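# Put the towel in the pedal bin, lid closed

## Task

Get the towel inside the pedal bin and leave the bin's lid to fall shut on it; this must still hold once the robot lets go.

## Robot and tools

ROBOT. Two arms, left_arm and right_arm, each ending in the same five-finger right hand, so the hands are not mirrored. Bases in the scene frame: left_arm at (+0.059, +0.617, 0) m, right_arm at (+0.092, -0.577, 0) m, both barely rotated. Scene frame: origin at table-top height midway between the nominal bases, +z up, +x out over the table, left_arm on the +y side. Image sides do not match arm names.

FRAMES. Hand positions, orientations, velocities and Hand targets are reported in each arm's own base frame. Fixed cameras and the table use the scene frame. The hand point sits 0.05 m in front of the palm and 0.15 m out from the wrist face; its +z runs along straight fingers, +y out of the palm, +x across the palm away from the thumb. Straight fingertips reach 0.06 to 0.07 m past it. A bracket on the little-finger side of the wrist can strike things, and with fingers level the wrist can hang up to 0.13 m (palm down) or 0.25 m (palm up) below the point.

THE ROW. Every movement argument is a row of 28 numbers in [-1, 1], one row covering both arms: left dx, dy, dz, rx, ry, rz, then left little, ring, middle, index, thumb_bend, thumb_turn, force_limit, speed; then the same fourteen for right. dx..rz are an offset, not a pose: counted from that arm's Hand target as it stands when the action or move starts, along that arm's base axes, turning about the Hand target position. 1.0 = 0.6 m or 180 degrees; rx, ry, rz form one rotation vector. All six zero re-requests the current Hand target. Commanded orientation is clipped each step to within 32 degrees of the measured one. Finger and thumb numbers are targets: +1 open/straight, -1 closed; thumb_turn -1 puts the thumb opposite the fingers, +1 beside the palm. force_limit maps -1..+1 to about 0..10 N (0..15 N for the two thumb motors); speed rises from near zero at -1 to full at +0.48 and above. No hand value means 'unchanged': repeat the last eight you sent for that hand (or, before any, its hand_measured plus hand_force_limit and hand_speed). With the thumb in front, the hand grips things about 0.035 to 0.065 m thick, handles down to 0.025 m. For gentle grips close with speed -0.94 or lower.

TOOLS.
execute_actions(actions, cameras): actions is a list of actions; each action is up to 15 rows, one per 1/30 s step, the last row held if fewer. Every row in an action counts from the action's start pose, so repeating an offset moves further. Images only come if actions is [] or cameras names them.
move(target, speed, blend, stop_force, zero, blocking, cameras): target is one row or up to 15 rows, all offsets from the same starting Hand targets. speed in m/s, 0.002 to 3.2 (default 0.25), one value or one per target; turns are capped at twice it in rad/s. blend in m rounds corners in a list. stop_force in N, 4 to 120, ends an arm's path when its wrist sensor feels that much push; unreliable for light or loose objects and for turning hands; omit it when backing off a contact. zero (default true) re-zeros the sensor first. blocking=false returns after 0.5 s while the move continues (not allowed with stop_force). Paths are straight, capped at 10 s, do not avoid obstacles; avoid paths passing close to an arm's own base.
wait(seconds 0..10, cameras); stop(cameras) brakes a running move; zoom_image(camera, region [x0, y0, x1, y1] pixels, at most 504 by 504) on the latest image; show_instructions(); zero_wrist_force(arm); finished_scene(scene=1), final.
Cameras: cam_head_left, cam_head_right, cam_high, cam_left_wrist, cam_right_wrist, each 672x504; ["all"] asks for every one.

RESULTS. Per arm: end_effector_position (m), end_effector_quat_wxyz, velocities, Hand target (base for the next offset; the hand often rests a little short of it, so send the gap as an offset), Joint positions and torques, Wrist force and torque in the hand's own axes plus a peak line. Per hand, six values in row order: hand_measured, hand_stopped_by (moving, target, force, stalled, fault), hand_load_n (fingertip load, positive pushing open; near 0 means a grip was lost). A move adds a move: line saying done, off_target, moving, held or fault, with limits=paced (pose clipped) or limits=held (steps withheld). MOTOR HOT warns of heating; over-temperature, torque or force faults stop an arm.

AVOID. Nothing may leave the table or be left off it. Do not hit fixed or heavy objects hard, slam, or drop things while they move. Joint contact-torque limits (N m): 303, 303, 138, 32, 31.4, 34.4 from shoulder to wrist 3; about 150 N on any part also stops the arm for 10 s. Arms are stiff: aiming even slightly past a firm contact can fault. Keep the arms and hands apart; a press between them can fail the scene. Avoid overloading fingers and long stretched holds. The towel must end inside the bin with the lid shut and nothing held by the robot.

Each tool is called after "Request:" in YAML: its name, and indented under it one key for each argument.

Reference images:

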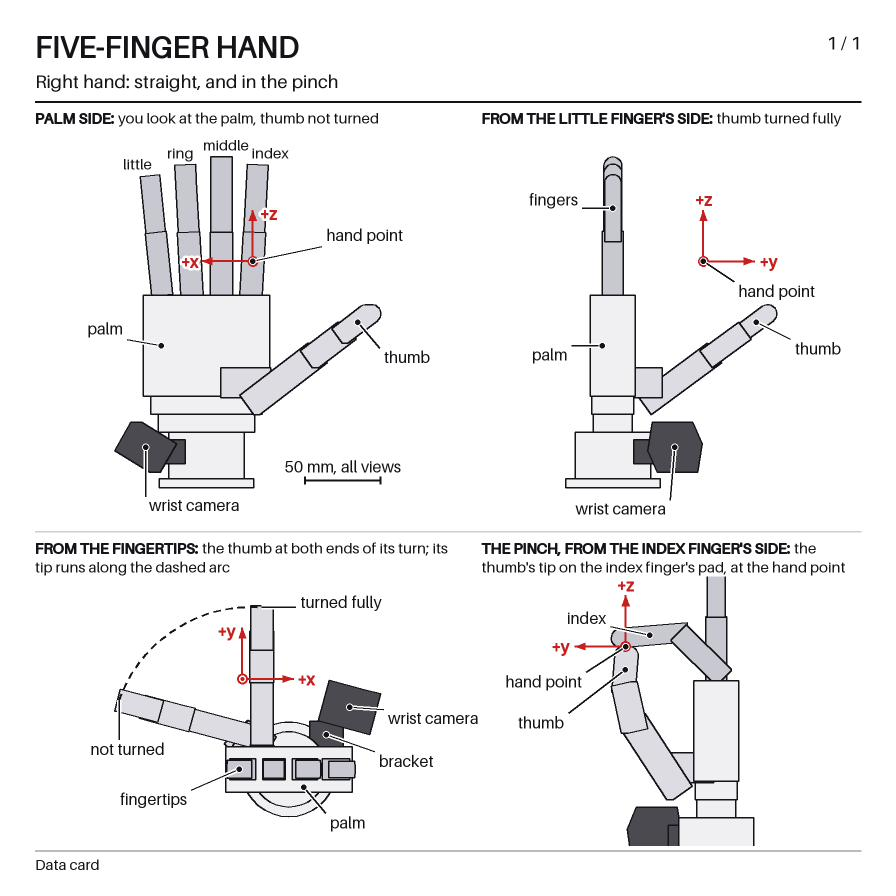

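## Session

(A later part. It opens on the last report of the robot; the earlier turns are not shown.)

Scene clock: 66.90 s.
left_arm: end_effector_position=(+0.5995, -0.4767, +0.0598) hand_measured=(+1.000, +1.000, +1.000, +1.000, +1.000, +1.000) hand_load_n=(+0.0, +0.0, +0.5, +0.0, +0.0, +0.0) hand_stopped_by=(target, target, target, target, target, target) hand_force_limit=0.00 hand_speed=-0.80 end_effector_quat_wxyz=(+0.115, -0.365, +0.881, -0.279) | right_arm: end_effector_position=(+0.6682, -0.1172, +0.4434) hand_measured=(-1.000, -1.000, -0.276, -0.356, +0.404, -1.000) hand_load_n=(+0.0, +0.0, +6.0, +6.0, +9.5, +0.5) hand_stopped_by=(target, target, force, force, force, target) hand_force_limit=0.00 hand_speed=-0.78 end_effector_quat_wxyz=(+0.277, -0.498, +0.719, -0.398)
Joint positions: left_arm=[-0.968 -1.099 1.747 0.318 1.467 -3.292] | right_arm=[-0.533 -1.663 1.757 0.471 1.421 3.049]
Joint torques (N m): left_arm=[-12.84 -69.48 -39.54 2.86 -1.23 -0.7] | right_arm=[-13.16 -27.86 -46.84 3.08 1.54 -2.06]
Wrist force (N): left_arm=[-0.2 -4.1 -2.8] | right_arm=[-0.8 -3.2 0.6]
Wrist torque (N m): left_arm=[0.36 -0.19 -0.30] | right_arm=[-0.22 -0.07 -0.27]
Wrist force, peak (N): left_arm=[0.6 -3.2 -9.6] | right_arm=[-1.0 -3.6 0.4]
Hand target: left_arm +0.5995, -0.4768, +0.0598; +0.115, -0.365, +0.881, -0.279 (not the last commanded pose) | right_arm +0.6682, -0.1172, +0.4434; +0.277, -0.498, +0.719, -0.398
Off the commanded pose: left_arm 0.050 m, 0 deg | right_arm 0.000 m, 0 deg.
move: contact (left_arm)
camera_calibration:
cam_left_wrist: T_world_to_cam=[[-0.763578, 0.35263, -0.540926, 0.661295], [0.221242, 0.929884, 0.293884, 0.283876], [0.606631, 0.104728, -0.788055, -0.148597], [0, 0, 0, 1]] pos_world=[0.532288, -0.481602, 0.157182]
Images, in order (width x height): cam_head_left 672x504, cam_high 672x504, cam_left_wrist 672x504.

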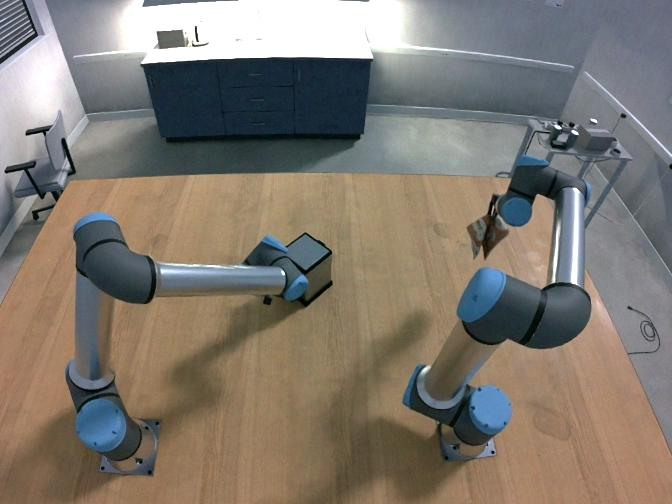

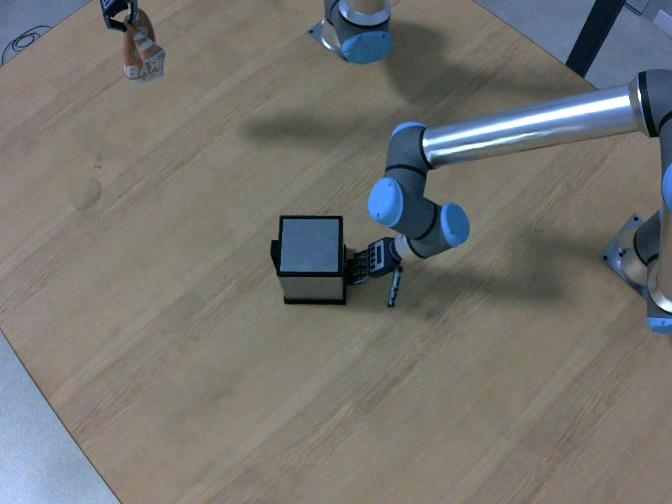

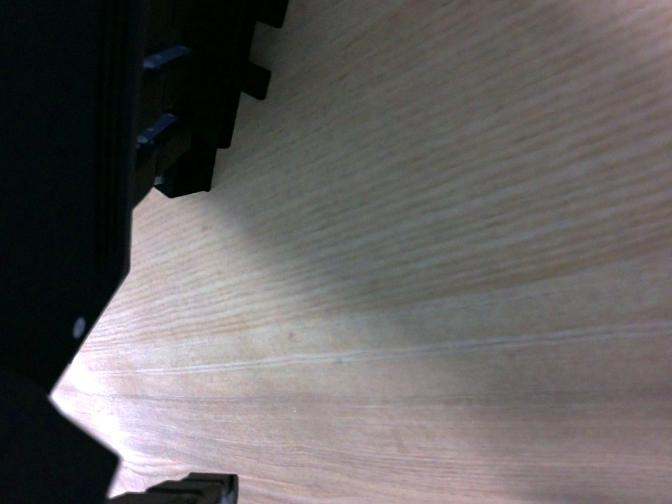

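Request:
move:
  target: [0, 0, -0.0417, 0, 0, 0, 1, 1, 1, 1, 1, 1, 0, -0.8, 0, 0, 0, 0, 0, 0, -1, -1, -0.5, -0.5, 0, -1, 0, -0.78]
  speed: 0.02
  stop_force: 20
  cameras: ["cam_high", "cam_left_wrist", "cam_head_right"]

Scene clock: 69.47 s.
left_arm: end_effector_position=(+0.5995, -0.4768, +0.0439) hand_measured=(+1.000, +1.000, +1.000, +1.000, +1.000, +1.000) hand_load_n=(+0.0, +0.0, +0.5, +0.0, +0.0, +0.0) hand_stopped_by=(target, target, target, target, target, target) hand_force_limit=0.00 hand_speed=-0.80 end_effector_quat_wxyz=(+0.115, -0.365, +0.881, -0.279) | right_arm: end_effector_position=(+0.6682, -0.1172, +0.4434) hand_measured=(-1.000, -1.000, -0.276, -0.356, +0.404, -1.000) hand_load_n=(+0.0, +0.0, +6.0, +6.0, +9.5, +0.0) hand_stopped_by=(target, target, force, force, force, target) hand_force_limit=0.00 hand_speed=-0.78 end_effector_quat_wxyz=(+0.277, -0.498, +0.719, -0.398)
Joint positions: left_arm=[-0.968 -1.082 1.756 0.292 1.467 -3.292] | right_arm=[-0.533 -1.663 1.757 0.471 1.421 3.049]
Joint torques (N m): left_arm=[-12.27 -54.94 -36.76 2.36 -1.32 -0.57] | right_arm=[-12.51 -27.18 -46.99 2.94 1.48 -1.9]
Wrist force (N): left_arm=[0.3 -5.2 -26.1] | right_arm=[-0.7 -2.9 0.6]
Wrist torque (N m): left_arm=[1.75 0.39 -0.29] | right_arm=[-0.17 -0.09 -0.25]
Wrist force, peak (N): left_arm=[1.1 -8.5 -34.5] | right_arm=[-1.2 -3.3 0.5]
Hand target: left_arm +0.5995, -0.4768, +0.0439; +0.115, -0.365, +0.881, -0.279 (not the last commanded pose) | right_arm +0.6682, -0.1172, +0.4434; +0.277, -0.498, +0.719, -0.398
Off the commanded pose: left_arm 0.009 m, 0 deg | right_arm 0.000 m, 0 deg.
move: contact (left_arm)
camera_calibration:
cam_left_wrist: T_world_to_cam=[[-0.763489, 0.352598, -0.541072, 0.652706], [0.221226, 0.929907, 0.293823, 0.288547], [0.606748, 0.104631, -0.787978, -0.161168], [0, 0, 0, 1]] pos_world=[0.532288, -0.481602, 0.141383]
Images, in order (width x height): cam_head_right 672x504, cam_high 672x504, cam_left_wrist 672x504.

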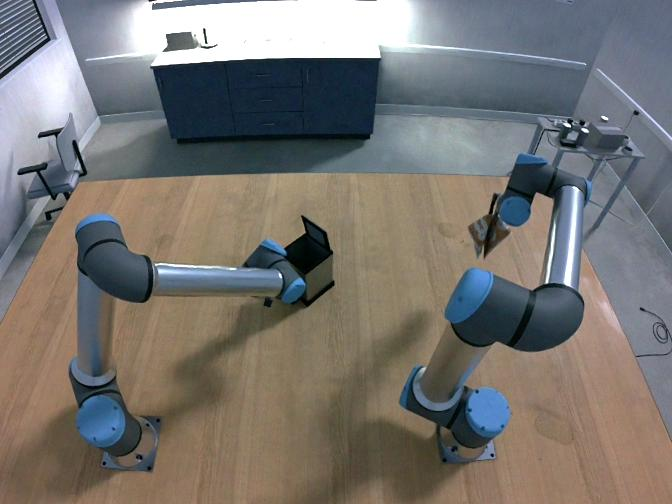

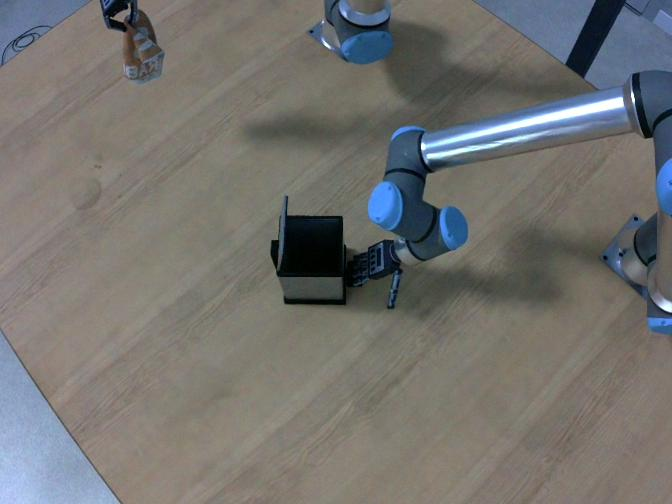

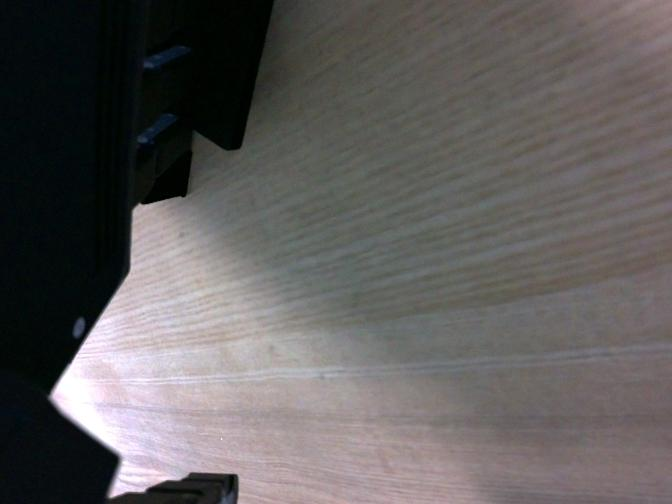

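Request:
zoom_image:
  camera: "cam_high"
  region: [250, 180, 410, 320]

Request:
zoom_image:
  camera: "cam_head_right"
  region: [230, 190, 380, 320]

Scaled by 3.150 from the camera's 672x504 image, which has a finer 960x720 frame.

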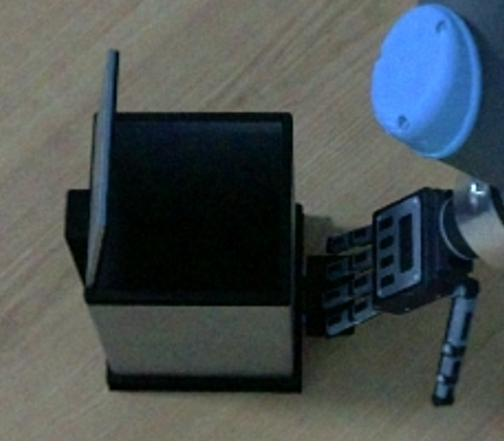

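Scaled by 3.360 from the camera's 672x504 image, which has a finer 960x720 frame.

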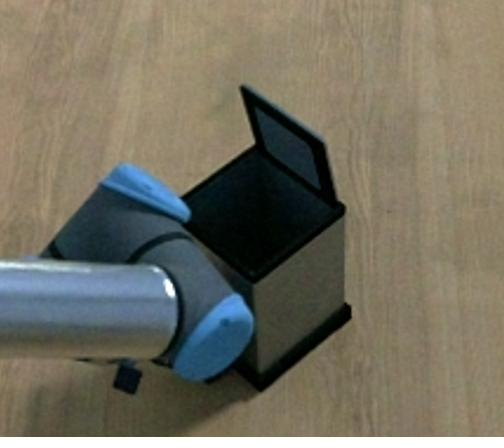

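Request:
move:
  target: [0, 0, 0, 0, 0, 0, 1, 1, 1, 1, 1, 1, 0, -0.8, -0.347, 0.795, 0.094, 0, 0, 0.364, -1, -1, -0.5, -0.5, 0, -1, 0, -0.78]
  speed: 0.3
  cameras: ["all"]

Scene clock: 77.93 s.
left_arm: end_effector_position=(+0.5995, -0.4768, +0.0439) hand_measured=(+1.000, +1.000, +1.000, +1.000, +1.000, +1.000) hand_load_n=(+0.0, +0.0, +0.5, +0.0, +0.0, -0.5) hand_stopped_by=(target, target, target, target, target, target) hand_force_limit=0.00 hand_speed=-0.80 end_effector_quat_wxyz=(+0.115, -0.365, +0.881, -0.279) | right_arm: end_effector_position=(+0.4600, +0.3597, +0.4998) hand_measured=(-1.000, -1.000, -0.276, -0.356, +0.404, -1.000) hand_load_n=(+0.0, +0.0, +5.5, +6.5, +9.0, +0.5) hand_stopped_by=(target, target, force, force, force, target) hand_force_limit=0.00 hand_speed=-0.78 end_effector_quat_wxyz=(-0.448, +0.808, -0.335, +0.185)
Joint positions: left_arm=[-0.968 -1.082 1.756 0.292 1.467 -3.292] | right_arm=[0.073 -1.796 1.784 0.702 0.982 2.714]
Joint torques (N m): left_arm=[-13.01 -40.21 -36.94 -0.17 -1.22 -0.65] | right_arm=[13.6 -20.18 -38.52 -2.85 -1.09 -0.71]
Wrist force (N): left_arm=[0.7 -4.9 -26.7] | right_arm=[-1.2 -2.9 1.0]
Wrist torque (N m): left_arm=[1.86 0.33 -0.25] | right_arm=[-0.24 -0.01 -0.05]
Wrist force, peak (N): left_arm=[0.4 -5.2 -26.9] | right_arm=[-3.6 -3.4 1.4]
Hand target: left_arm +0.5995, -0.4768, +0.0439; +0.115, -0.365, +0.881, -0.279 | right_arm +0.4600, +0.3598, +0.4998; -0.448, +0.808, -0.335, +0.185
Off the commanded pose: left_arm 0.000 m, 0 deg | right_arm 0.000 m, 0 deg.
move: done
camera_calibration:
cam_left_wrist: T_world_to_cam=[[-0.763489, 0.352598, -0.541072, 0.652706], [0.221226, 0.929907, 0.293823, 0.288547], [0.606748, 0.104631, -0.787978, -0.161168], [0, 0, 0, 1]] pos_world=[0.532288, -0.481602, 0.141383]
cam_right_wrist: T_world_to_cam=[[-0.144204, -0.560973, -0.815178, 0.673785], [-0.988048, 0.12696, 0.0874162, 0.35664], [0.0544571, 0.818041, -0.572576, 0.0806583], [0, 0, 0, 1]] pos_world=[0.445148, 0.266714, 0.564262]

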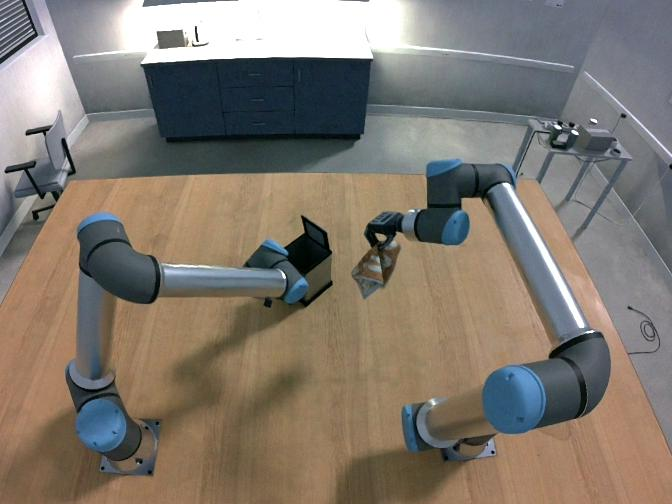

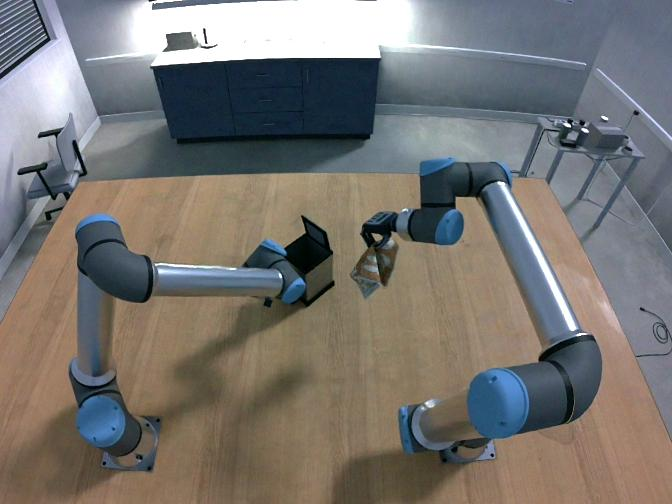

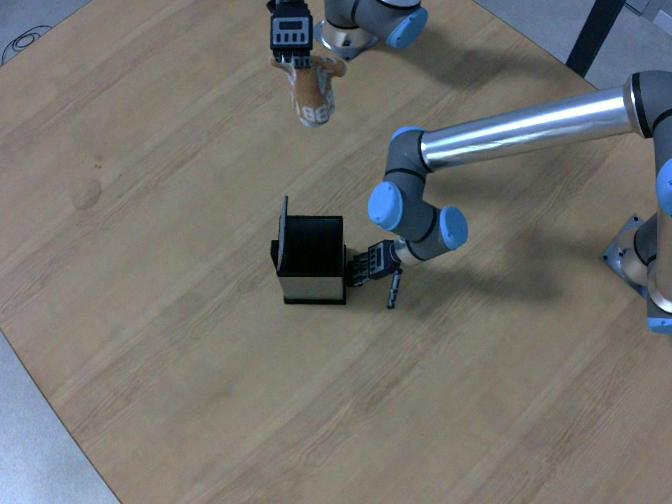

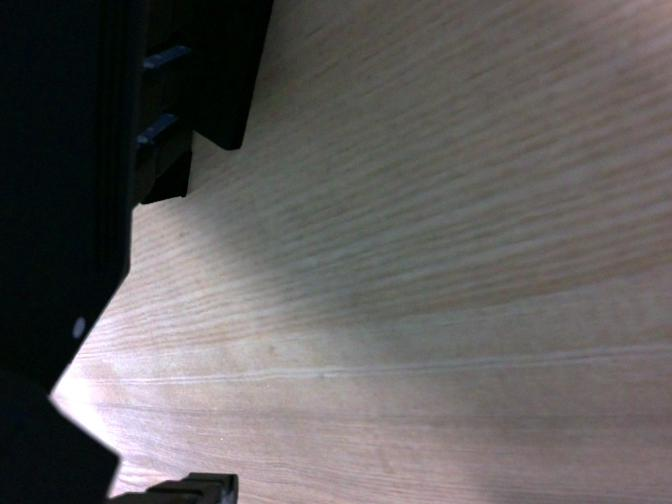

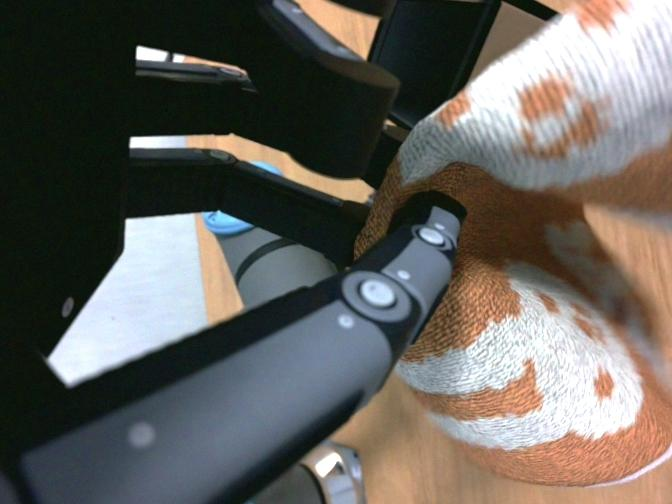

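Request:
zoom_image:
  camera: "cam_high"
  region: [240, 0, 380, 140]

Request:
zoom_image:
  camera: "cam_head_right"
  region: [280, 190, 440, 320]

Scaled by 3.600 from the camera's 672x504 image, which has a finer 960x720 frame.

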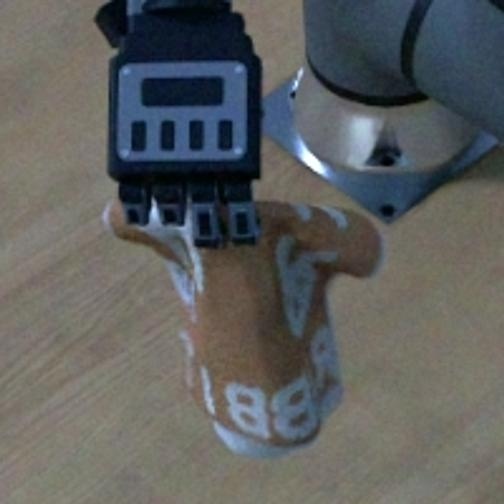

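Scaled by 3.150 from the camera's 672x504 image, which has a finer 960x720 frame.

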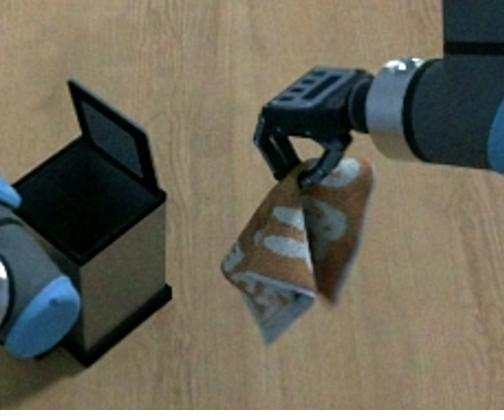

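Request:
move:
  target: [0, 0, 0, 0, 0, 0, 1, 1, 1, 1, 1, 1, 0, -0.8, 0.3458, 0.3437, -0.06, 0, 0, -0.25, -1, -1, -0.5, -0.5, 0, -1, 0, -0.78]
  speed: 0.25
  cameras: ["all"]

Scene clock: 89.53 s.
left_arm: end_effector_position=(+0.5995, -0.4768, +0.0439) hand_measured=(+1.000, +1.000, +1.000, +1.000, +1.000, +1.000) hand_load_n=(+0.0, +0.0, +0.5, +0.0, +0.0, -0.5) hand_stopped_by=(target, target, target, target, target, target) hand_force_limit=0.00 hand_speed=-0.80 end_effector_quat_wxyz=(+0.115, -0.365, +0.881, -0.279) | right_arm: end_effector_position=(+0.6675, +0.5660, +0.4638) hand_measured=(-1.000, -1.000, -0.276, -0.356, +0.404, -1.000) hand_load_n=(+0.0, +0.0, +5.5, +6.0, +9.5, +0.5) hand_stopped_by=(target, target, force, force, force, target) hand_force_limit=0.00 hand_speed=-0.78 end_effector_quat_wxyz=(-0.344, +0.618, -0.618, +0.342)
Joint positions: left_arm=[-0.968 -1.082 1.756 0.292 1.467 -3.292] | right_arm=[0.6 -1.25 1.269 0.629 2.069 3.49]
Joint torques (N m): left_arm=[-11.04 -41.92 -36.95 0.03 -1.41 -0.66] | right_arm=[0.9 -63.8 -46.77 -0.17 1.64 1.32]
Wrist force (N): left_arm=[0.3 -5.0 -26.5] | right_arm=[-1.7 -2.6 -0.2]
Wrist torque (N m): left_arm=[1.80 0.40 -0.29] | right_arm=[-0.07 0.11 -0.32]
Wrist force, peak (N): left_arm=[0.6 -5.0 -26.9] | right_arm=[-3.5 -3.2 1.3]
Hand target: left_arm +0.5995, -0.4768, +0.0439; +0.115, -0.365, +0.881, -0.279 | right_arm +0.6675, +0.5660, +0.4638; -0.344, +0.618, -0.618, +0.342
Off the commanded pose: left_arm 0.000 m, 0 deg | right_arm 0.000 m, 0 deg.
move: done
camera_calibration:
cam_left_wrist: T_world_to_cam=[[-0.763489, 0.352598, -0.541072, 0.652706], [0.221226, 0.929907, 0.293823, 0.288547], [0.606748, 0.104631, -0.787978, -0.161168], [0, 0, 0, 1]] pos_world=[0.532288, -0.481602, 0.141383]
cam_right_wrist: T_world_to_cam=[[-0.498469, -0.294945, -0.81519, 0.875988], [-0.609116, 0.788266, 0.0872562, -0.0886242], [0.616851, 0.54004, -0.572583, -0.338062], [0, 0, 0, 1]] pos_world=[0.591205, 0.510795, 0.528262]

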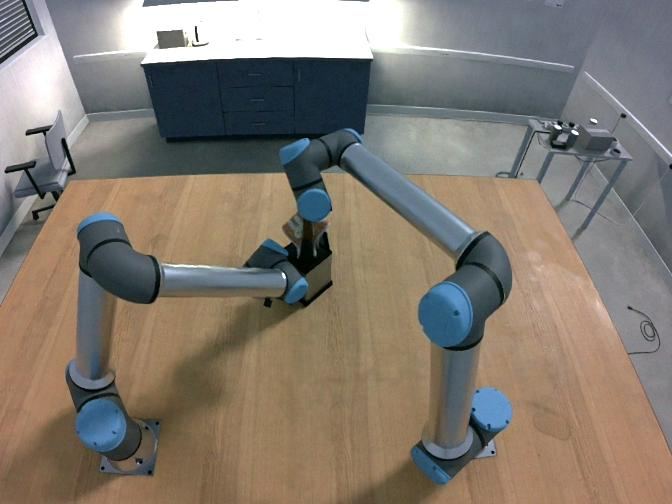

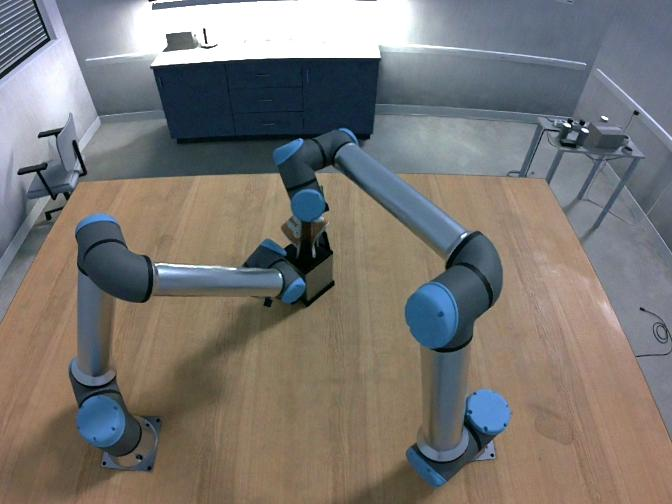

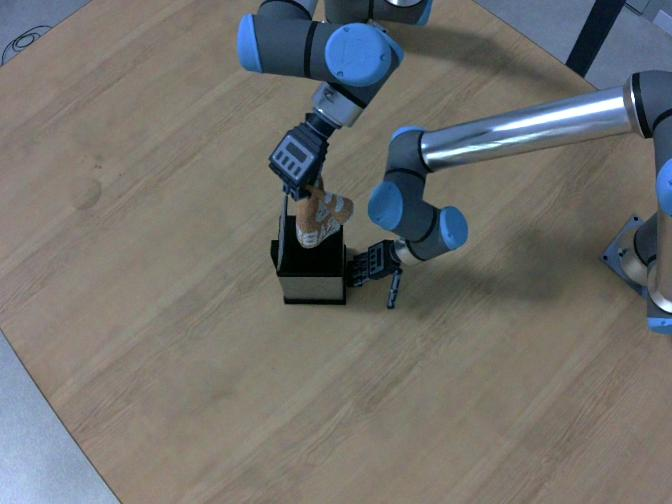

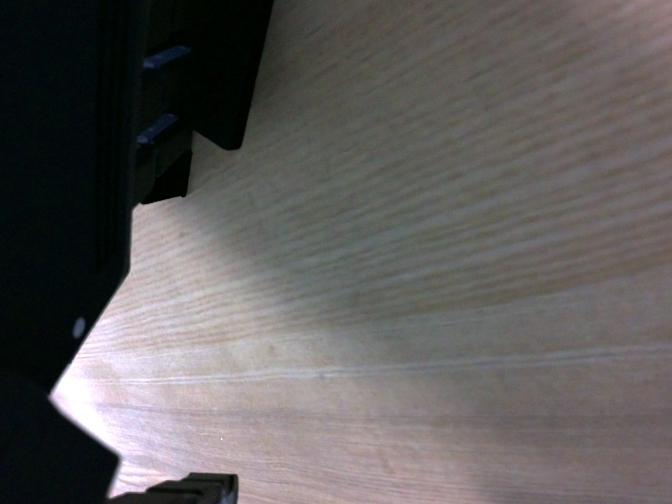

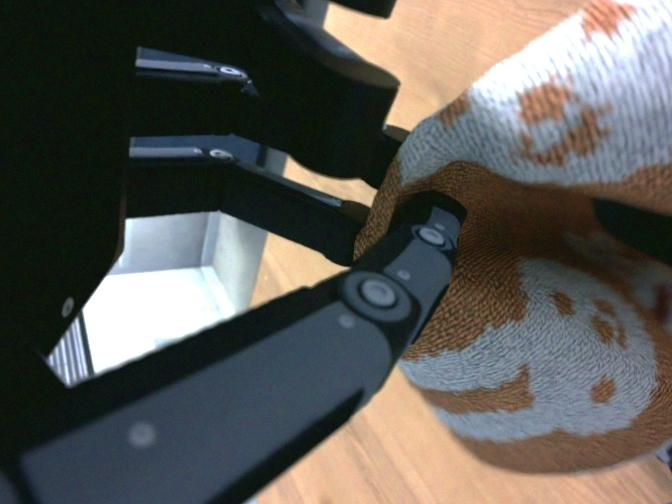

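Request:
zoom_image:
  camera: "cam_high"
  region: [240, 130, 400, 320]

Request:
zoom_image:
  camera: "cam_head_right"
  region: [230, 170, 370, 310]

Request:
zoom_image:
  camera: "cam_head_left"
  region: [230, 170, 370, 310]

Scaled by 2.653 from the camera's 672x504 image, which has a finer 960x720 frame.

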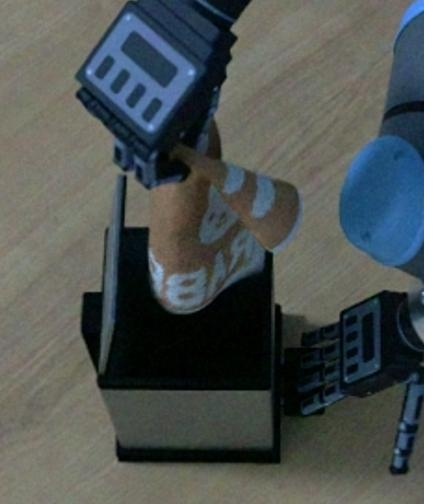

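Scaled by 3.600 from the camera's 672x504 image, which has a finer 960x720 frame.

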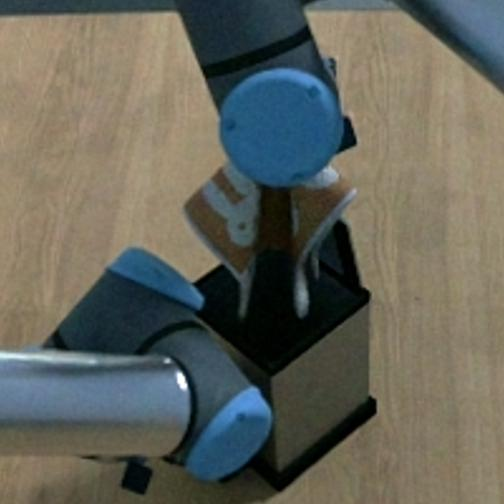

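Scaled by 3.600 from the camera's 672x504 image, which has a finer 960x720 frame.

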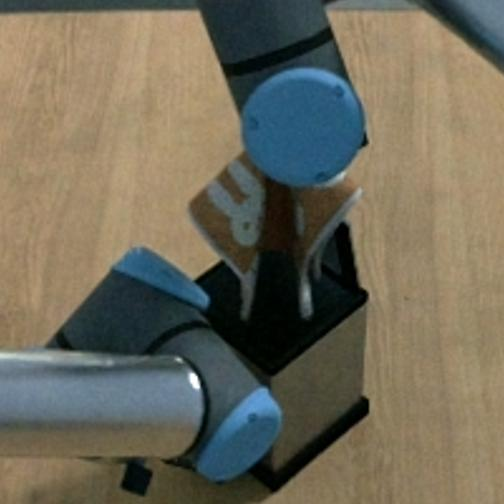

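Request:
move:
  target: [0, 0, 0, 0, 0, 0, 1, 1, 1, 1, 1, 1, 0, -0.8, 0, 0, -0.158, 0, 0, 0, -1, -1, -0.5, -0.5, 0, -1, 0, -0.78]
  speed: 0.08
  stop_force: 12
  cameras: ["cam_high", "cam_head_right", "cam_right_wrist", "cam_head_left"]

Request:
zoom_image:
  camera: "cam_high"
  region: [240, 130, 400, 320]

Request:
zoom_image:
  camera: "cam_head_right"
  region: [230, 170, 370, 310]

Scene clock: 94.07 s.
left_arm: end_effector_position=(+0.5995, -0.4768, +0.0439) hand_measured=(+1.000, +1.000, +1.000, +1.000, +1.000, +1.000) hand_load_n=(+0.0, +0.0, +0.5, +0.0, +0.0, +0.0) hand_stopped_by=(target, target, target, target, target, target) hand_force_limit=0.00 hand_speed=-0.80 end_effector_quat_wxyz=(+0.115, -0.365, +0.881, -0.279) | right_arm: end_effector_position=(+0.6675, +0.5660, +0.3690) hand_measured=(-1.000, -1.000, -0.276, -0.356, +0.404, -1.000) hand_load_n=(+0.0, +0.0, +5.5, +6.5, +9.5, +0.5) hand_stopped_by=(target, target, force, force, force, target) hand_force_limit=0.00 hand_speed=-0.78 end_effector_quat_wxyz=(-0.344, +0.618, -0.618, +0.342)
Joint positions: left_arm=[-0.968 -1.082 1.756 0.292 1.467 -3.292] | right_arm=[0.6 -1.235 1.414 0.467 2.069 3.49]
Joint torques (N m): left_arm=[-9.87 -41.98 -36.85 -0.29 -1.19 -0.54] | right_arm=[2.43 -84.83 -37.68 4.96 -0.33 -1.77]
Wrist force (N): left_arm=[0.6 -5.4 -26.5] | right_arm=[-1.4 -2.5 0.3]
Wrist torque (N m): left_arm=[1.77 0.34 -0.27] | right_arm=[-0.06 0.06 -0.29]
Wrist force, peak (N): left_arm=[0.2 -5.7 -26.8] | right_arm=[-1.8 -3.8 -0.4]
Hand target: left_arm +0.5995, -0.4768, +0.0439; +0.115, -0.365, +0.881, -0.279 | right_arm +0.6675, +0.5660, +0.3690; -0.344, +0.618, -0.618, +0.342
Off the commanded pose: left_arm 0.000 m, 0 deg | right_arm 0.000 m, 0 deg.
move: done
camera_calibration:
cam_right_wrist: T_world_to_cam=[[-0.498519, -0.294881, -0.815184, 0.798701], [-0.609076, 0.78829, 0.0873225, -0.0804175], [0.616852, 0.540041, -0.572582, -0.392344], [0, 0, 0, 1]] pos_world=[0.591205, 0.510795, 0.433462]
Images, in order (width x height): cam_head_left 672x504, cam_head_right 672x504, cam_high 672x504, cam_right_wrist 672x504.

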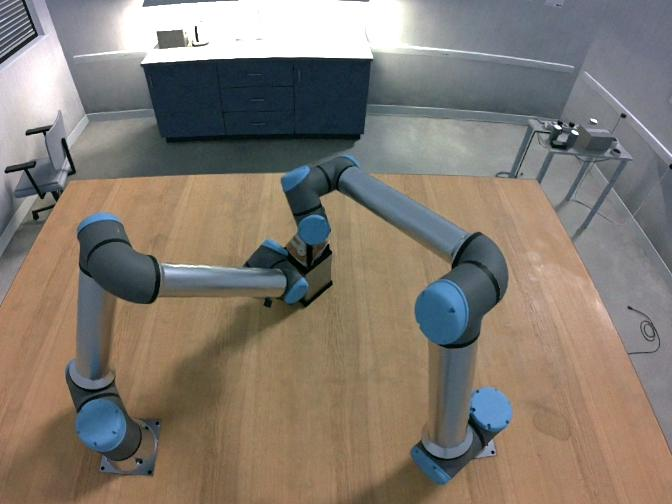

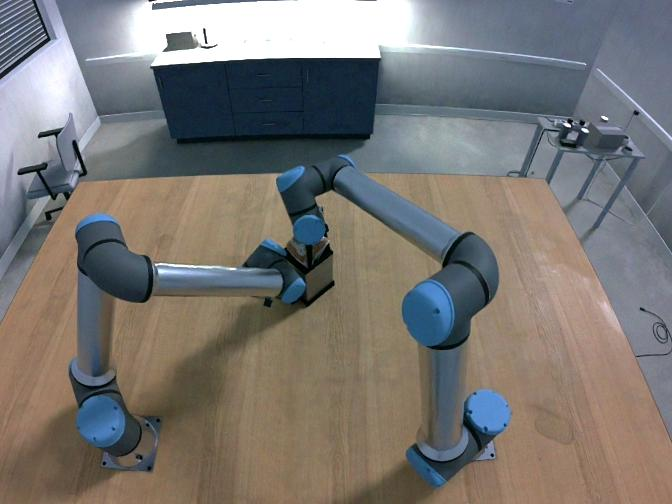

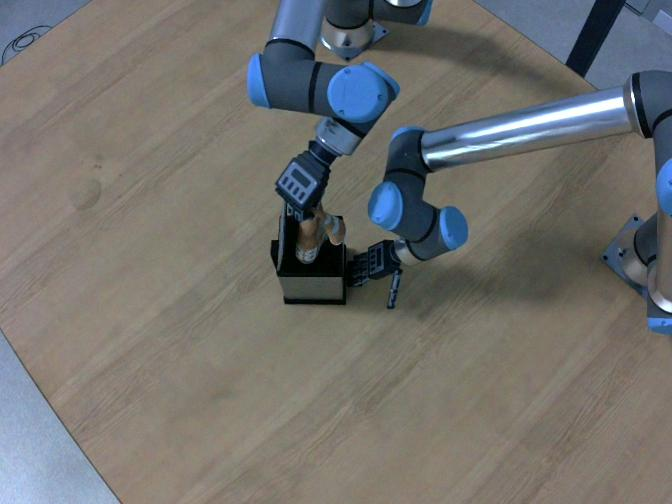

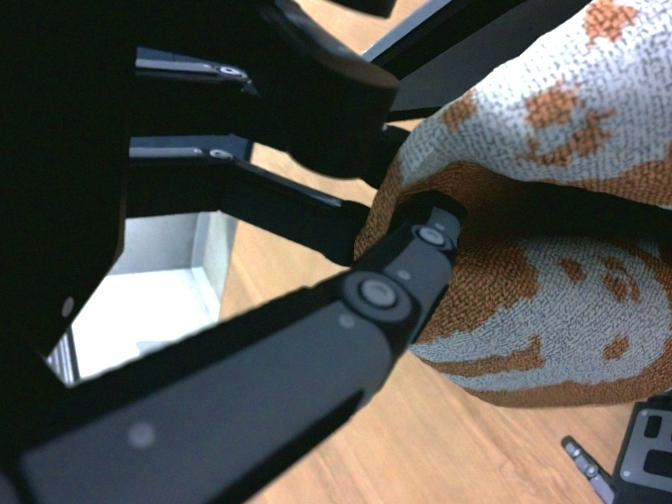

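Scaled by 2.653 from the camera's 672x504 image, which has a finer 960x720 frame.

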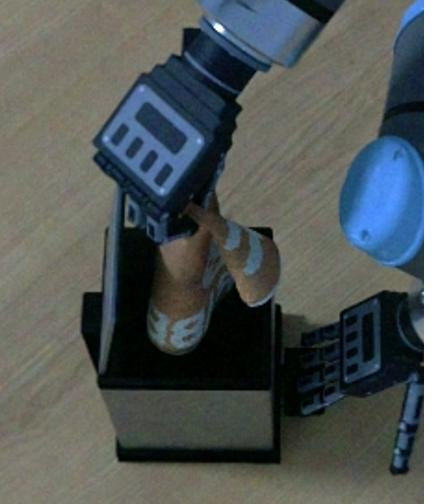

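Scaled by 3.600 from the camera's 672x504 image, which has a finer 960x720 frame.

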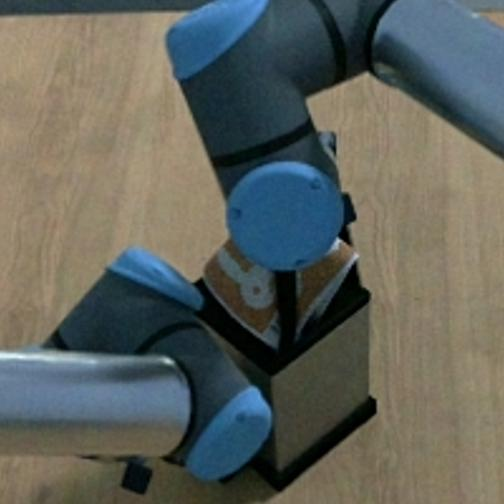

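Request:
move:
  target:
    - [0, 0, 0, 0, 0, 0, 1, 1, 1, 1, 1, 1, 0, -0.8, 0, 0, 0.03, 0, 0, 0, -1, -1, -0.5, -0.5, 0, -1, 0, -0.78]
    - [0, 0, 0, 0, 0, 0, 1, 1, 1, 1, 1, 1, 0, -0.8, 0.05, 0.0, 0.03, 0, 0, -0.0667, -1, -1, -0.5, -0.5, 0, -1, 0, -0.78]
  speed: 0.08
  blend: 0.01
  cameras: ["cam_high", "cam_head_right", "cam_right_wrist", "cam_head_left"]

Request:
zoom_image:
  camera: "cam_high"
  region: [240, 130, 400, 320]

Request:
zoom_image:
  camera: "cam_head_right"
  region: [230, 170, 370, 310]

Scene clock: 102.53 s.
left_arm: end_effector_position=(+0.5995, -0.4768, +0.0439) hand_measured=(+1.000, +1.000, +1.000, +1.000, +1.000, +1.000) hand_load_n=(+0.0, +0.0, +0.5, +0.0, +0.0, +0.0) hand_stopped_by=(target, target, target, target, target, target) hand_force_limit=0.00 hand_speed=-0.80 end_effector_quat_wxyz=(+0.115, -0.365, +0.881, -0.279) | right_arm: end_effector_position=(+0.6974, +0.5661, +0.3870) hand_measured=(-1.000, -1.000, -0.276, -0.356, +0.404, -1.000) hand_load_n=(+0.0, +0.0, +6.0, +6.0, +9.5, +0.5) hand_stopped_by=(target, target, force, force, force, target) hand_force_limit=0.00 hand_speed=-0.78 end_effector_quat_wxyz=(+0.306, -0.550, +0.680, -0.376) end_effector_velocity=(+0.000, +0.001, -0.001) end_effector_angular_velocity=(+0.002, -0.002, +0.004)
Joint positions: left_arm=[-0.968 -1.082 1.756 0.292 1.467 -3.292] | right_arm=[0.625 -1.138 1.26 0.626 2.25 3.671]
Joint velocities: left_arm=[within noise] | right_arm=[0 -0.002 0.003 -0.006 -0.003 -0.003]
Joint torques (N m): left_arm=[-10.98 -41.79 -36.72 -0.27 -0.89 -0.7] | right_arm=[-5.94 -92.58 -31.29 -2.5 -1.28 -2.1]
Wrist force (N): left_arm=[0.5 -4.7 -26.3] | right_arm=[-1.6 -2.6 0.9]
Wrist torque (N m): left_arm=[1.86 0.34 -0.25] | right_arm=[-0.12 0.03 -0.29]
Wrist force, peak (N): left_arm=[0.5 -4.9 -27.0] | right_arm=[-2.0 -2.8 1.0]
Hand target: left_arm +0.5995, -0.4768, +0.0439; +0.115, -0.365, +0.881, -0.279 | right_arm +0.6975, +0.5660, +0.3870; +0.306, -0.550, +0.680, -0.376
Off the commanded pose: left_arm 0.000 m, 0 deg | right_arm 0.000 m, 0 deg.
move: done; blend cut to 0.009 m at target 1
camera_calibration:
cam_right_wrist: T_world_to_cam=[[-0.54906, -0.184932, -0.815066, 0.801227], [-0.431855, 0.897715, 0.0872297, -0.249347], [0.715566, 0.399885, -0.572763, -0.389938], [0, 0, 0, 1]] pos_world=[0.611266, 0.527946, 0.451461]
Images, in order (width x height): cam_head_left 672x504, cam_head_right 672x504, cam_high 672x504, cam_right_wrist 672x504.

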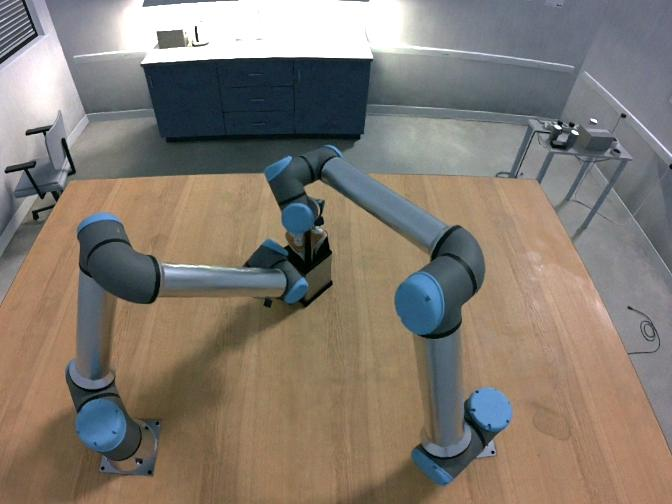

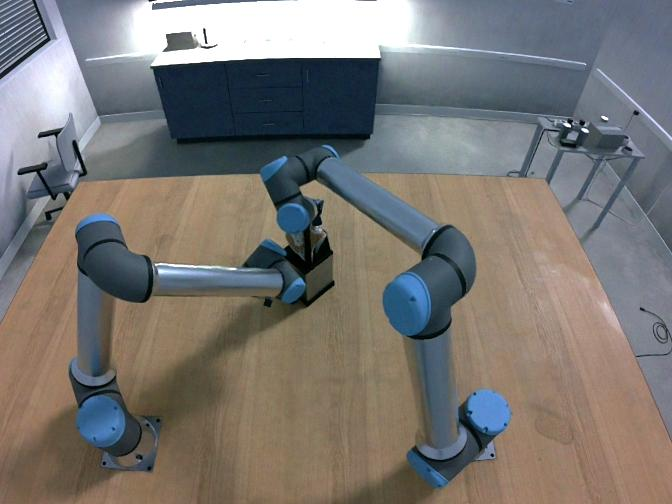

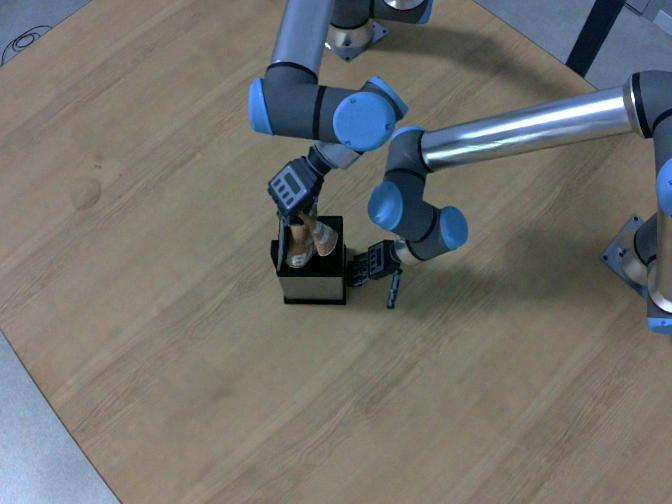

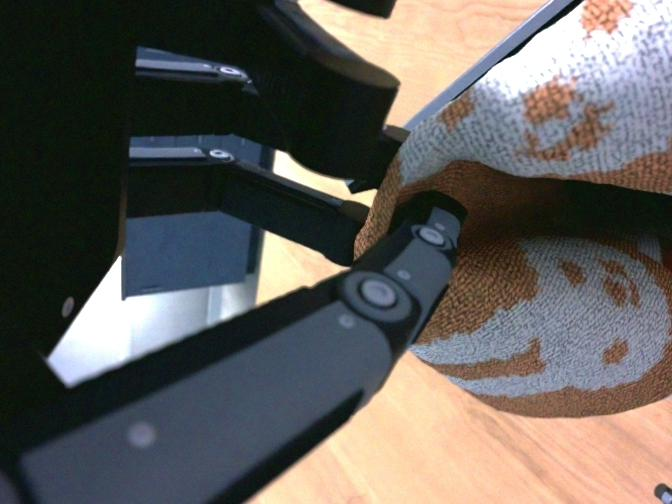

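Scaled by 2.653 from the camera's 672x504 image, which has a finer 960x720 frame.

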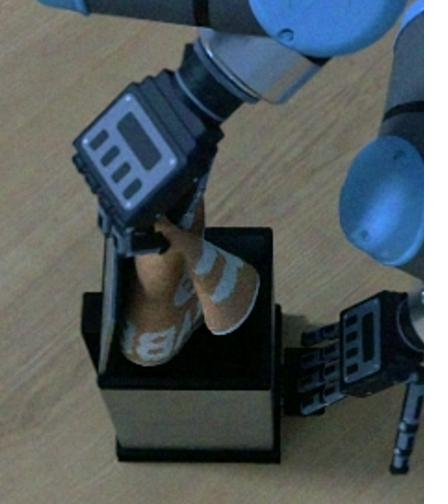

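Scaled by 3.600 from the camera's 672x504 image, which has a finer 960x720 frame.

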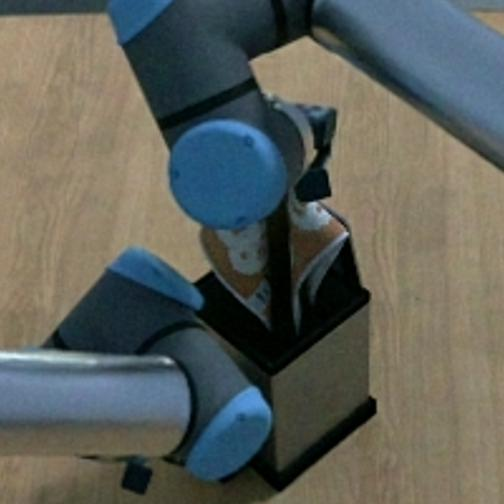

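Request:
move:
  target: [0, 0, 0, 0, 0, 0, 1, 1, 1, 1, 1, 1, 0, -0.8, 0, 0, 0, 0, 0, 0, -1, -1, 0.4, 0.4, 1, -1, 0, -0.4]
  cameras: ["cam_high", "cam_head_right", "cam_right_wrist"]

Request:
zoom_image:
  camera: "cam_high"
  region: [240, 130, 400, 320]

Request:
zoom_image:
  camera: "cam_head_right"
  region: [230, 170, 370, 310]

Scene clock: 105.33 s.
left_arm: end_effector_position=(+0.5995, -0.4768, +0.0439) hand_measured=(+1.000, +1.000, +1.000, +1.000, +1.000, +1.000) hand_load_n=(+0.0, +0.0, +0.5, +0.0, +0.0, +0.0) hand_stopped_by=(target, target, target, target, target, target) hand_force_limit=0.00 hand_speed=-0.80 end_effector_quat_wxyz=(+0.115, -0.365, +0.881, -0.279) | right_arm: end_effector_position=(+0.6975, +0.5660, +0.3870) hand_measured=(-1.000, -1.000, +0.400, +0.400, +1.000, -1.000) hand_load_n=(+0.5, +0.0, +0.0, +0.0, +0.0, +0.0) hand_stopped_by=(target, target, target, target, target, target) hand_force_limit=0.00 hand_speed=-0.40 end_effector_quat_wxyz=(+0.306, -0.550, +0.680, -0.376)
Joint positions: left_arm=[-0.968 -1.082 1.756 0.292 1.467 -3.292] | right_arm=[0.625 -1.138 1.26 0.626 2.249 3.671]
Joint torques (N m): left_arm=[-11.67 -41.67 -36.23 0.11 -1.05 -0.45] | right_arm=[-15.94 -87.8 -36.65 -1.79 0.55 0.13]
Wrist force (N): left_arm=[0.6 -4.8 -26.8] | right_arm=[-1.7 -2.9 0.3]
Wrist torque (N m): left_arm=[1.88 0.35 -0.24] | right_arm=[-0.10 0.05 -0.30]
Wrist force, peak (N): left_arm=[0.6 -5.2 -27.0] | right_arm=[-1.8 -3.1 0.4]
Hand target: left_arm +0.5995, -0.4768, +0.0439; +0.115, -0.365, +0.881, -0.279 | right_arm +0.6975, +0.5660, +0.3870; +0.306, -0.550, +0.680, -0.376
Off the commanded pose: left_arm 0.000 m, 0 deg | right_arm 0.000 m, 0 deg.
move: done
camera_calibration:
cam_right_wrist: T_world_to_cam=[[-0.548969, -0.184707, -0.815179, 0.80114], [-0.431752, 0.897754, 0.0873393, -0.249347], [0.715697, 0.399902, -0.572587, -0.390139], [0, 0, 0, 1]] pos_world=[0.611367, 0.527846, 0.451462]
Images, in order (width x height): cam_head_right 672x504, cam_high 672x504, cam_right_wrist 672x504.

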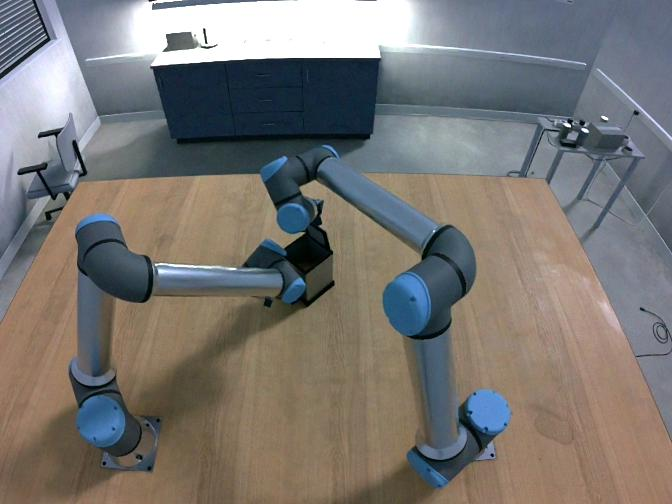

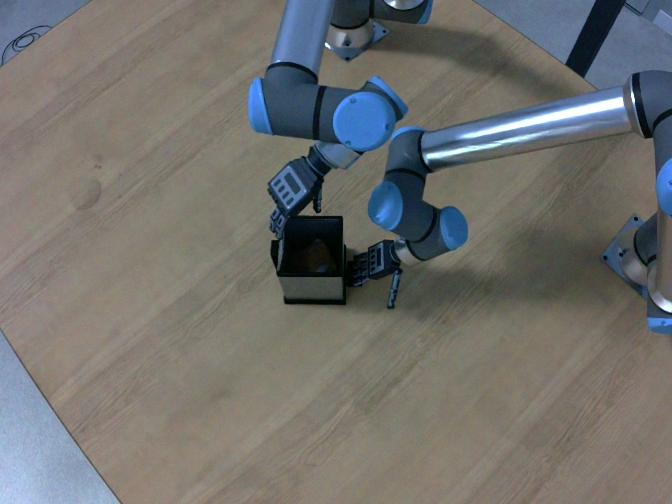

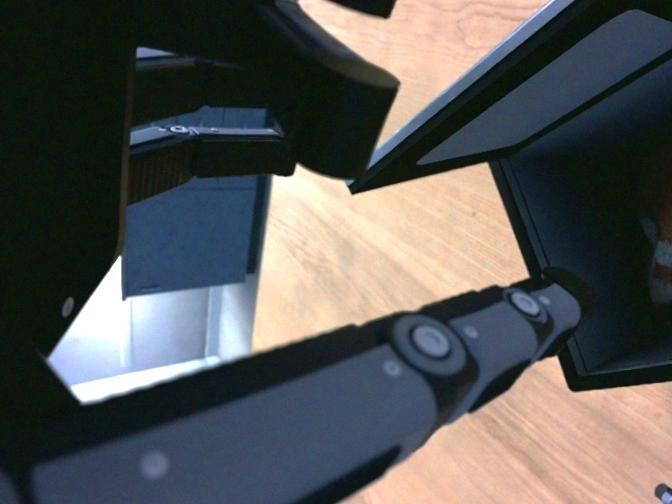

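Scaled by 2.653 from the camera's 672x504 image, which has a finer 960x720 frame.

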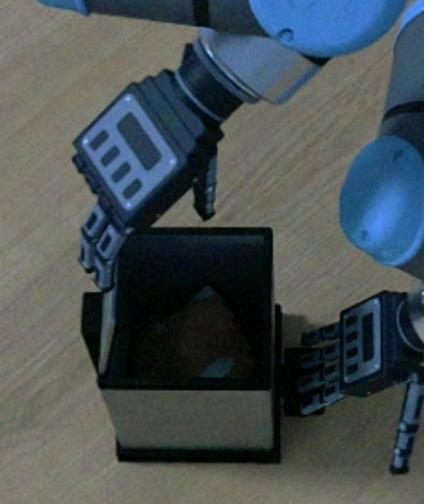

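Scaled by 3.600 from the camera's 672x504 image, which has a finer 960x720 frame.

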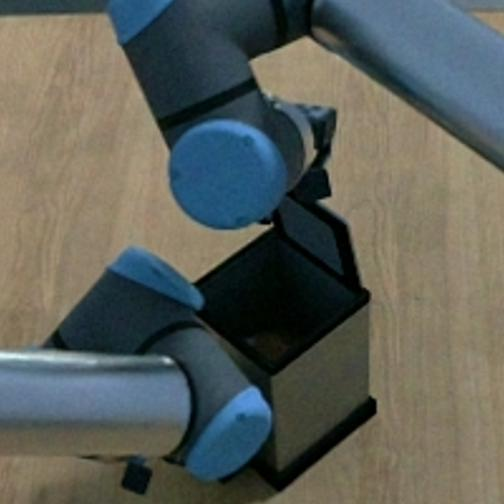

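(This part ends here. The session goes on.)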